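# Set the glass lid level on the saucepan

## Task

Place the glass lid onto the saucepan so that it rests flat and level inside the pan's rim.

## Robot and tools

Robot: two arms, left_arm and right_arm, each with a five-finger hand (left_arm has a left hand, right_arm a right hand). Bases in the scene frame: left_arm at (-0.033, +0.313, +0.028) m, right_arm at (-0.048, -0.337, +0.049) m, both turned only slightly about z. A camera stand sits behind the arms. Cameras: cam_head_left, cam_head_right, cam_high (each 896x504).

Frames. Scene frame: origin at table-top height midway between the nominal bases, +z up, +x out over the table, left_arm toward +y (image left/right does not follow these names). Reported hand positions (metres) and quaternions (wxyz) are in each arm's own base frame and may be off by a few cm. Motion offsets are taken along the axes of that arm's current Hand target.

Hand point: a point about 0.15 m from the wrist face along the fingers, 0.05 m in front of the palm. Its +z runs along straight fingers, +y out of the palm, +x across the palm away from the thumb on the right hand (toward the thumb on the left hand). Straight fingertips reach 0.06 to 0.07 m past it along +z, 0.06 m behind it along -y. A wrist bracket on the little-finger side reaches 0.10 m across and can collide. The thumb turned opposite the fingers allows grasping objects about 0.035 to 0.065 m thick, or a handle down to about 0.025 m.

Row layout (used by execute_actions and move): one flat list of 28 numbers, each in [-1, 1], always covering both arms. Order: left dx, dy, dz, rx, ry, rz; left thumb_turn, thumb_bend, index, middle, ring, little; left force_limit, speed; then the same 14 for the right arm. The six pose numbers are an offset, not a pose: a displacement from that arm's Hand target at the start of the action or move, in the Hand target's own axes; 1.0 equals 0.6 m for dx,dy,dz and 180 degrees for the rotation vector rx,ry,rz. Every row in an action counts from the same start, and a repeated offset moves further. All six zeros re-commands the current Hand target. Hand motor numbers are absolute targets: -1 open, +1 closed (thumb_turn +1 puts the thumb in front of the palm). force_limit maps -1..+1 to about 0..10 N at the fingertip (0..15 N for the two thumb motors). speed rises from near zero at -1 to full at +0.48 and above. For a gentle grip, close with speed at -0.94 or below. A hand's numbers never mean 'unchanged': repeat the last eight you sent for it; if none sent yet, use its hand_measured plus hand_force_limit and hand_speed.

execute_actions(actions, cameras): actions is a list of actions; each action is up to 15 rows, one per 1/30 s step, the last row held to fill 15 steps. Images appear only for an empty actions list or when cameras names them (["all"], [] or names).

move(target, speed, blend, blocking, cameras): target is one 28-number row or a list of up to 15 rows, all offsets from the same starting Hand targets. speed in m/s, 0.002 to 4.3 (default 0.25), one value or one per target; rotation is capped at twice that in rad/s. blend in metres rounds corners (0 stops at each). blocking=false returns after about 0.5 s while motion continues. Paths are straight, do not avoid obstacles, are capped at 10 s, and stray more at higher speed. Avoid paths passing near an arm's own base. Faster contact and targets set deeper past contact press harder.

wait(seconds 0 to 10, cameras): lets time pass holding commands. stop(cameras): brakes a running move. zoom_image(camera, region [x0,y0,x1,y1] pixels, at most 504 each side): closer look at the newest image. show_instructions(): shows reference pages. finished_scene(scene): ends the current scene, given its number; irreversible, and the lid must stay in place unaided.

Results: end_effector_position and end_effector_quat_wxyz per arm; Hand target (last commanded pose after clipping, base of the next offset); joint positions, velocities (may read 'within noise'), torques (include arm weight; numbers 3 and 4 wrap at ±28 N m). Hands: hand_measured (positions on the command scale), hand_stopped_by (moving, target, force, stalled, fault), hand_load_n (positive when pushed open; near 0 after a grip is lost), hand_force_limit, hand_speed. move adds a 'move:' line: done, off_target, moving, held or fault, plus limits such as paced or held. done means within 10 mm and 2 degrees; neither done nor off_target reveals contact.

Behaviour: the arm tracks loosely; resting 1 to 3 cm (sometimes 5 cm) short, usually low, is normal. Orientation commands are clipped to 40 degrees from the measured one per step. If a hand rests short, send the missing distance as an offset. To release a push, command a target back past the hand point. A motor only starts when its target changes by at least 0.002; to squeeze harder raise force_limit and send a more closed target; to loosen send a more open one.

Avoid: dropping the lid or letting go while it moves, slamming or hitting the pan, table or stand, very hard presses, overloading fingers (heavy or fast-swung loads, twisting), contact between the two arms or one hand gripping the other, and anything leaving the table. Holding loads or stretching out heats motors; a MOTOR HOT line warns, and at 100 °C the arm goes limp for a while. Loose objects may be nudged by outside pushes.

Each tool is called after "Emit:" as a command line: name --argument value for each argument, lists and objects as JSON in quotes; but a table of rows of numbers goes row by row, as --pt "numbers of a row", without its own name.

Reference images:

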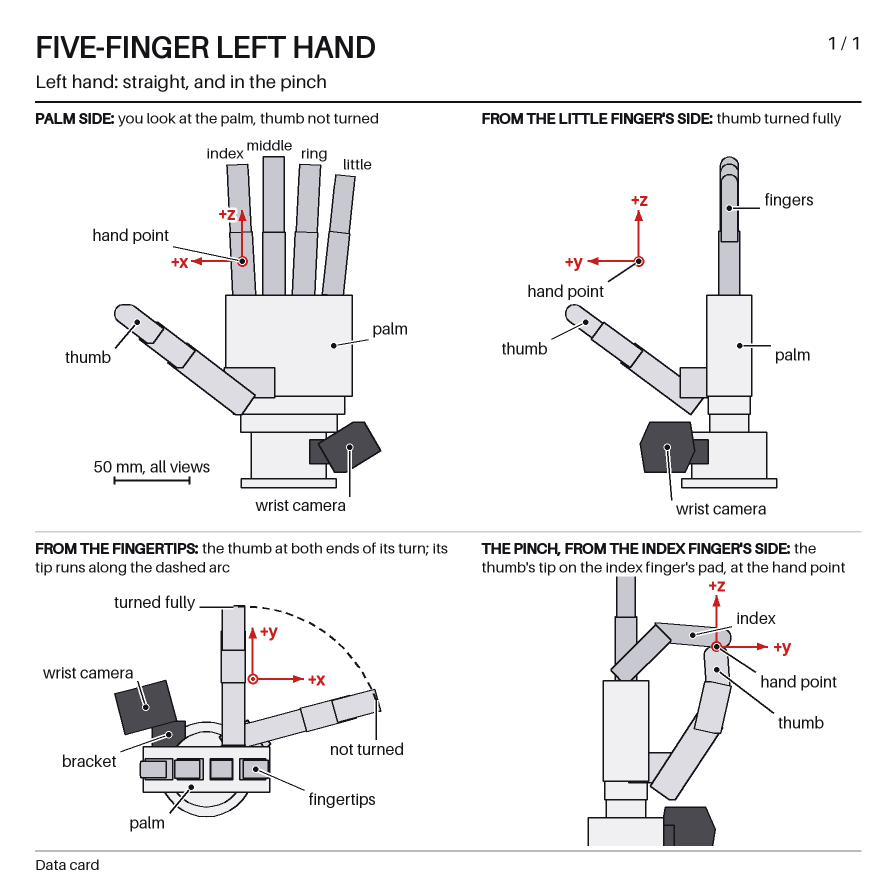

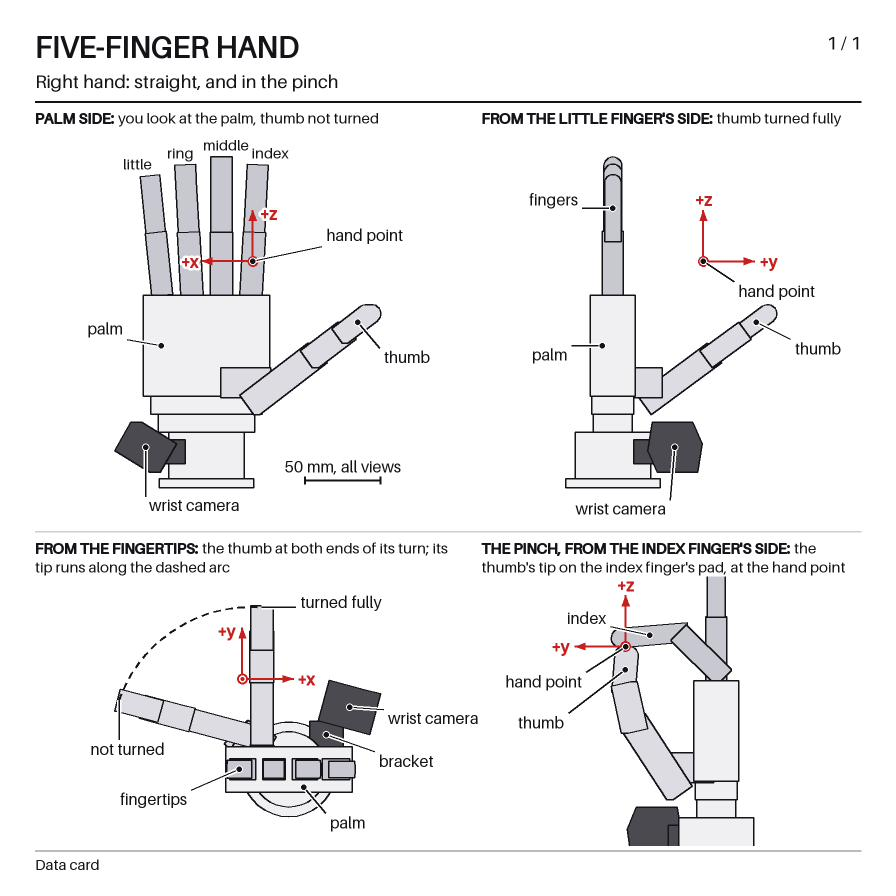

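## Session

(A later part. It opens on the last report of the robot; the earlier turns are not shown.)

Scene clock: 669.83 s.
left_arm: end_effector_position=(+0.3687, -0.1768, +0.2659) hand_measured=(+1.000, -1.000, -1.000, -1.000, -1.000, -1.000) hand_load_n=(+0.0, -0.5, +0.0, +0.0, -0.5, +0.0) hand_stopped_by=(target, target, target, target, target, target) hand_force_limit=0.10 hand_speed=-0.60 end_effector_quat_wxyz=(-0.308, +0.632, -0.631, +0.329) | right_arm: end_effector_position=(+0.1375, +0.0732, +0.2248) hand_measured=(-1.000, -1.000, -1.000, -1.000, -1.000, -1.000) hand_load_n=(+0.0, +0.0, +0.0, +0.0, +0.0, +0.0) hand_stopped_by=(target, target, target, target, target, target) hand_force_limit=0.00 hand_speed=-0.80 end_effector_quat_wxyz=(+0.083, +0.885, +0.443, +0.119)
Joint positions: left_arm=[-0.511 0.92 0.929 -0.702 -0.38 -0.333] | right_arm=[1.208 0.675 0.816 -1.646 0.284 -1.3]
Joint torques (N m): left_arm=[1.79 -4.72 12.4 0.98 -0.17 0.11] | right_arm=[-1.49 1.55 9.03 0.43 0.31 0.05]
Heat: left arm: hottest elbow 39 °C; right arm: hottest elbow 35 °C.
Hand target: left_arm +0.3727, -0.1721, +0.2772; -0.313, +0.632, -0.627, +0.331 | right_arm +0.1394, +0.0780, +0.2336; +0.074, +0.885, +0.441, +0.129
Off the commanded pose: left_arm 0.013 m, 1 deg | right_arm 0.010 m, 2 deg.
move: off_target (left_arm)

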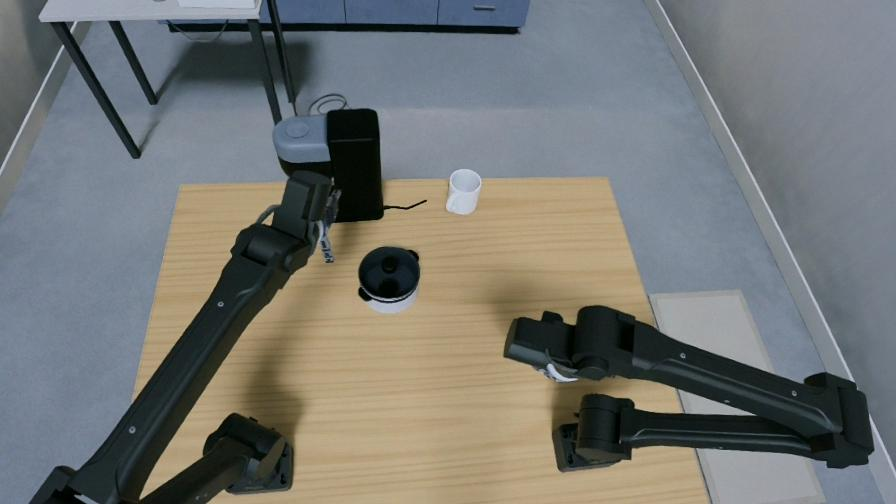

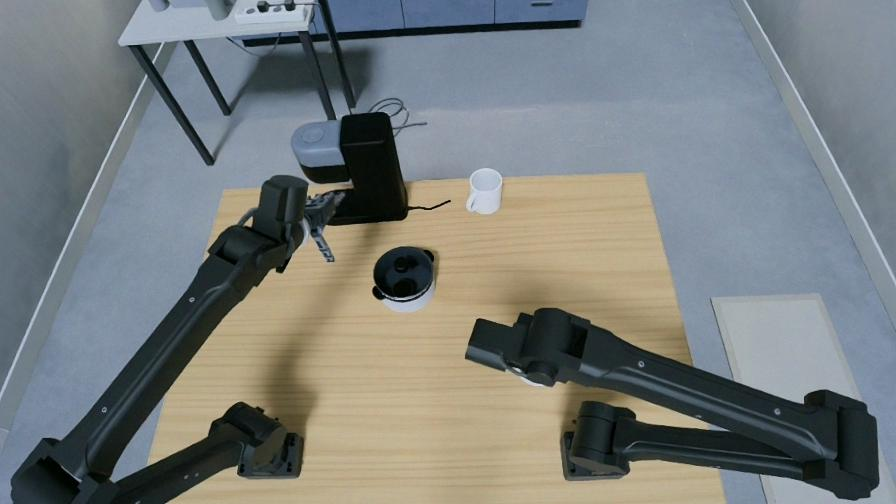

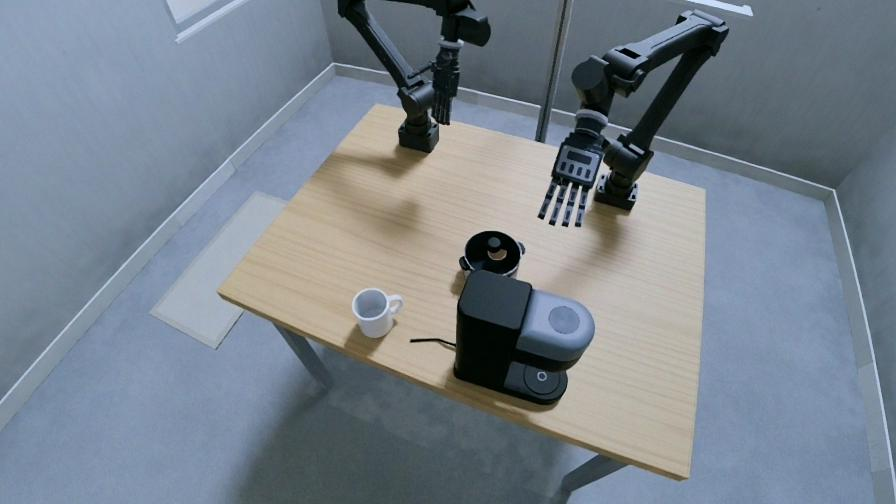

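Emit:
execute_actions --actions '[]' --cameras '["cam_head_left","cam_head_right","cam_high"]'

Scene clock: 704.53 s.
left_arm: end_effector_position=(+0.3687, -0.1767, +0.2659) hand_measured=(+1.000, -1.000, -1.000, -1.000, -1.000, -1.000) hand_load_n=(+0.0, +0.0, +0.0, +0.0, +0.0, +0.0) hand_stopped_by=(target, target, target, target, target, target) hand_force_limit=0.10 hand_speed=-0.60 end_effector_quat_wxyz=(-0.308, +0.631, -0.631, +0.329) | right_arm: end_effector_position=(+0.1375, +0.0732, +0.2248) hand_measured=(-1.000, -1.000, -1.000, -1.000, -1.000, -1.000) hand_load_n=(+0.0, -0.5, +0.0, +0.0, +0.0, +0.0) hand_stopped_by=(target, target, target, target, target, target) hand_force_limit=0.00 hand_speed=-0.80 end_effector_quat_wxyz=(+0.083, +0.885, +0.443, +0.119)
Joint positions: left_arm=[-0.511 0.92 0.929 -0.702 -0.38 -0.332] | right_arm=[1.208 0.675 0.816 -1.646 0.284 -1.3]
Joint velocities: within noise
Joint torques (N m): left_arm=[1.67 -4.84 12.19 1.11 -0.16 0.1] | right_arm=[-1.03 1.85 9.02 0.46 0.31 0.03]
Heat: left arm: hottest elbow 39 °C; right arm: hottest elbow 35 °C.
Hand target: left_arm +0.3727, -0.1721, +0.2772; -0.313, +0.632, -0.627, +0.331 | right_arm +0.1394, +0.0780, +0.2336; +0.074, +0.885, +0.441, +0.129
Off the commanded pose: left_arm 0.013 m, 1 deg | right_arm 0.010 m, 2 deg.

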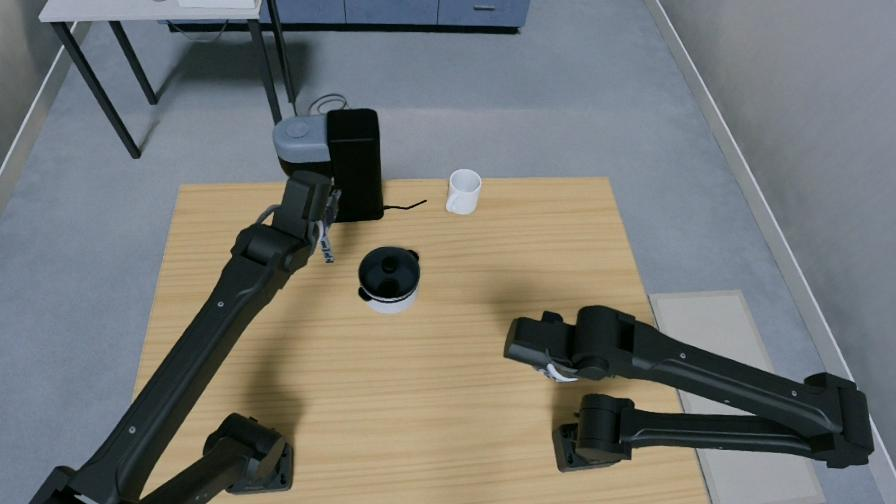

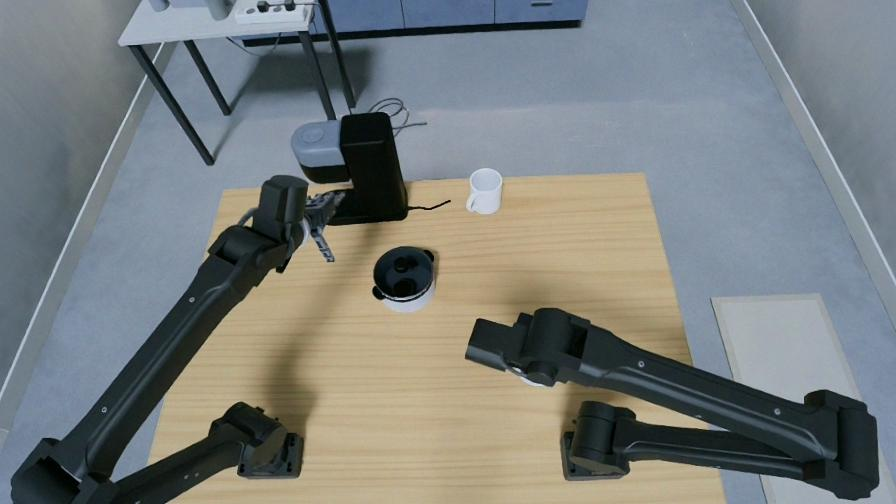

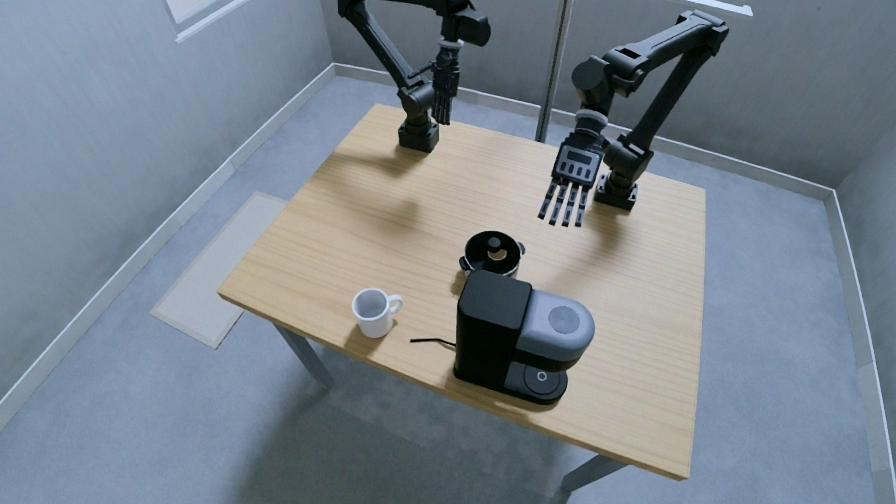

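Emit:
zoom_image --camera "cam_head_left" --region '[350, 235, 430, 320]'

Emit:
zoom_image --camera "cam_high" --region '[450, 220, 535, 285]'

Emit:
zoom_image --camera "cam_head_right" --region '[365, 235, 445, 320]'

Scaled by 5.929.

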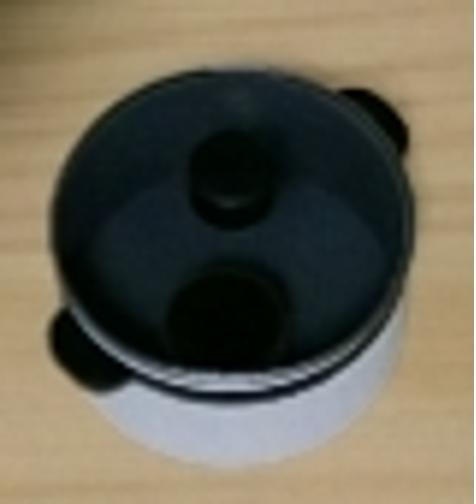

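Scaled by 5.929.

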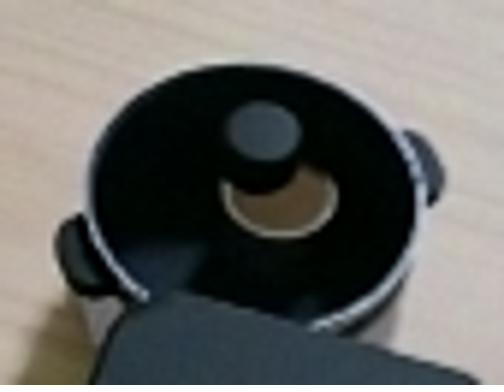

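Scaled by 5.929.

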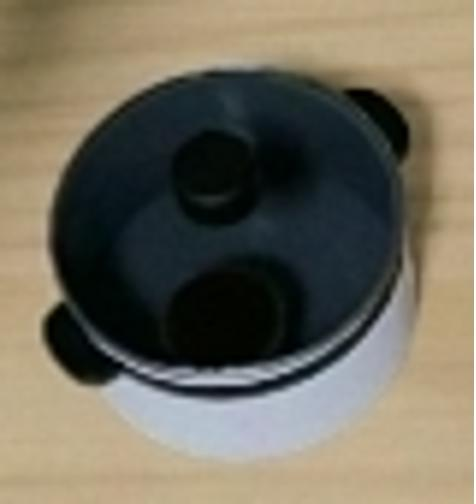

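Emit:
finished_scene --scene 2

The scene is finished: the task was done.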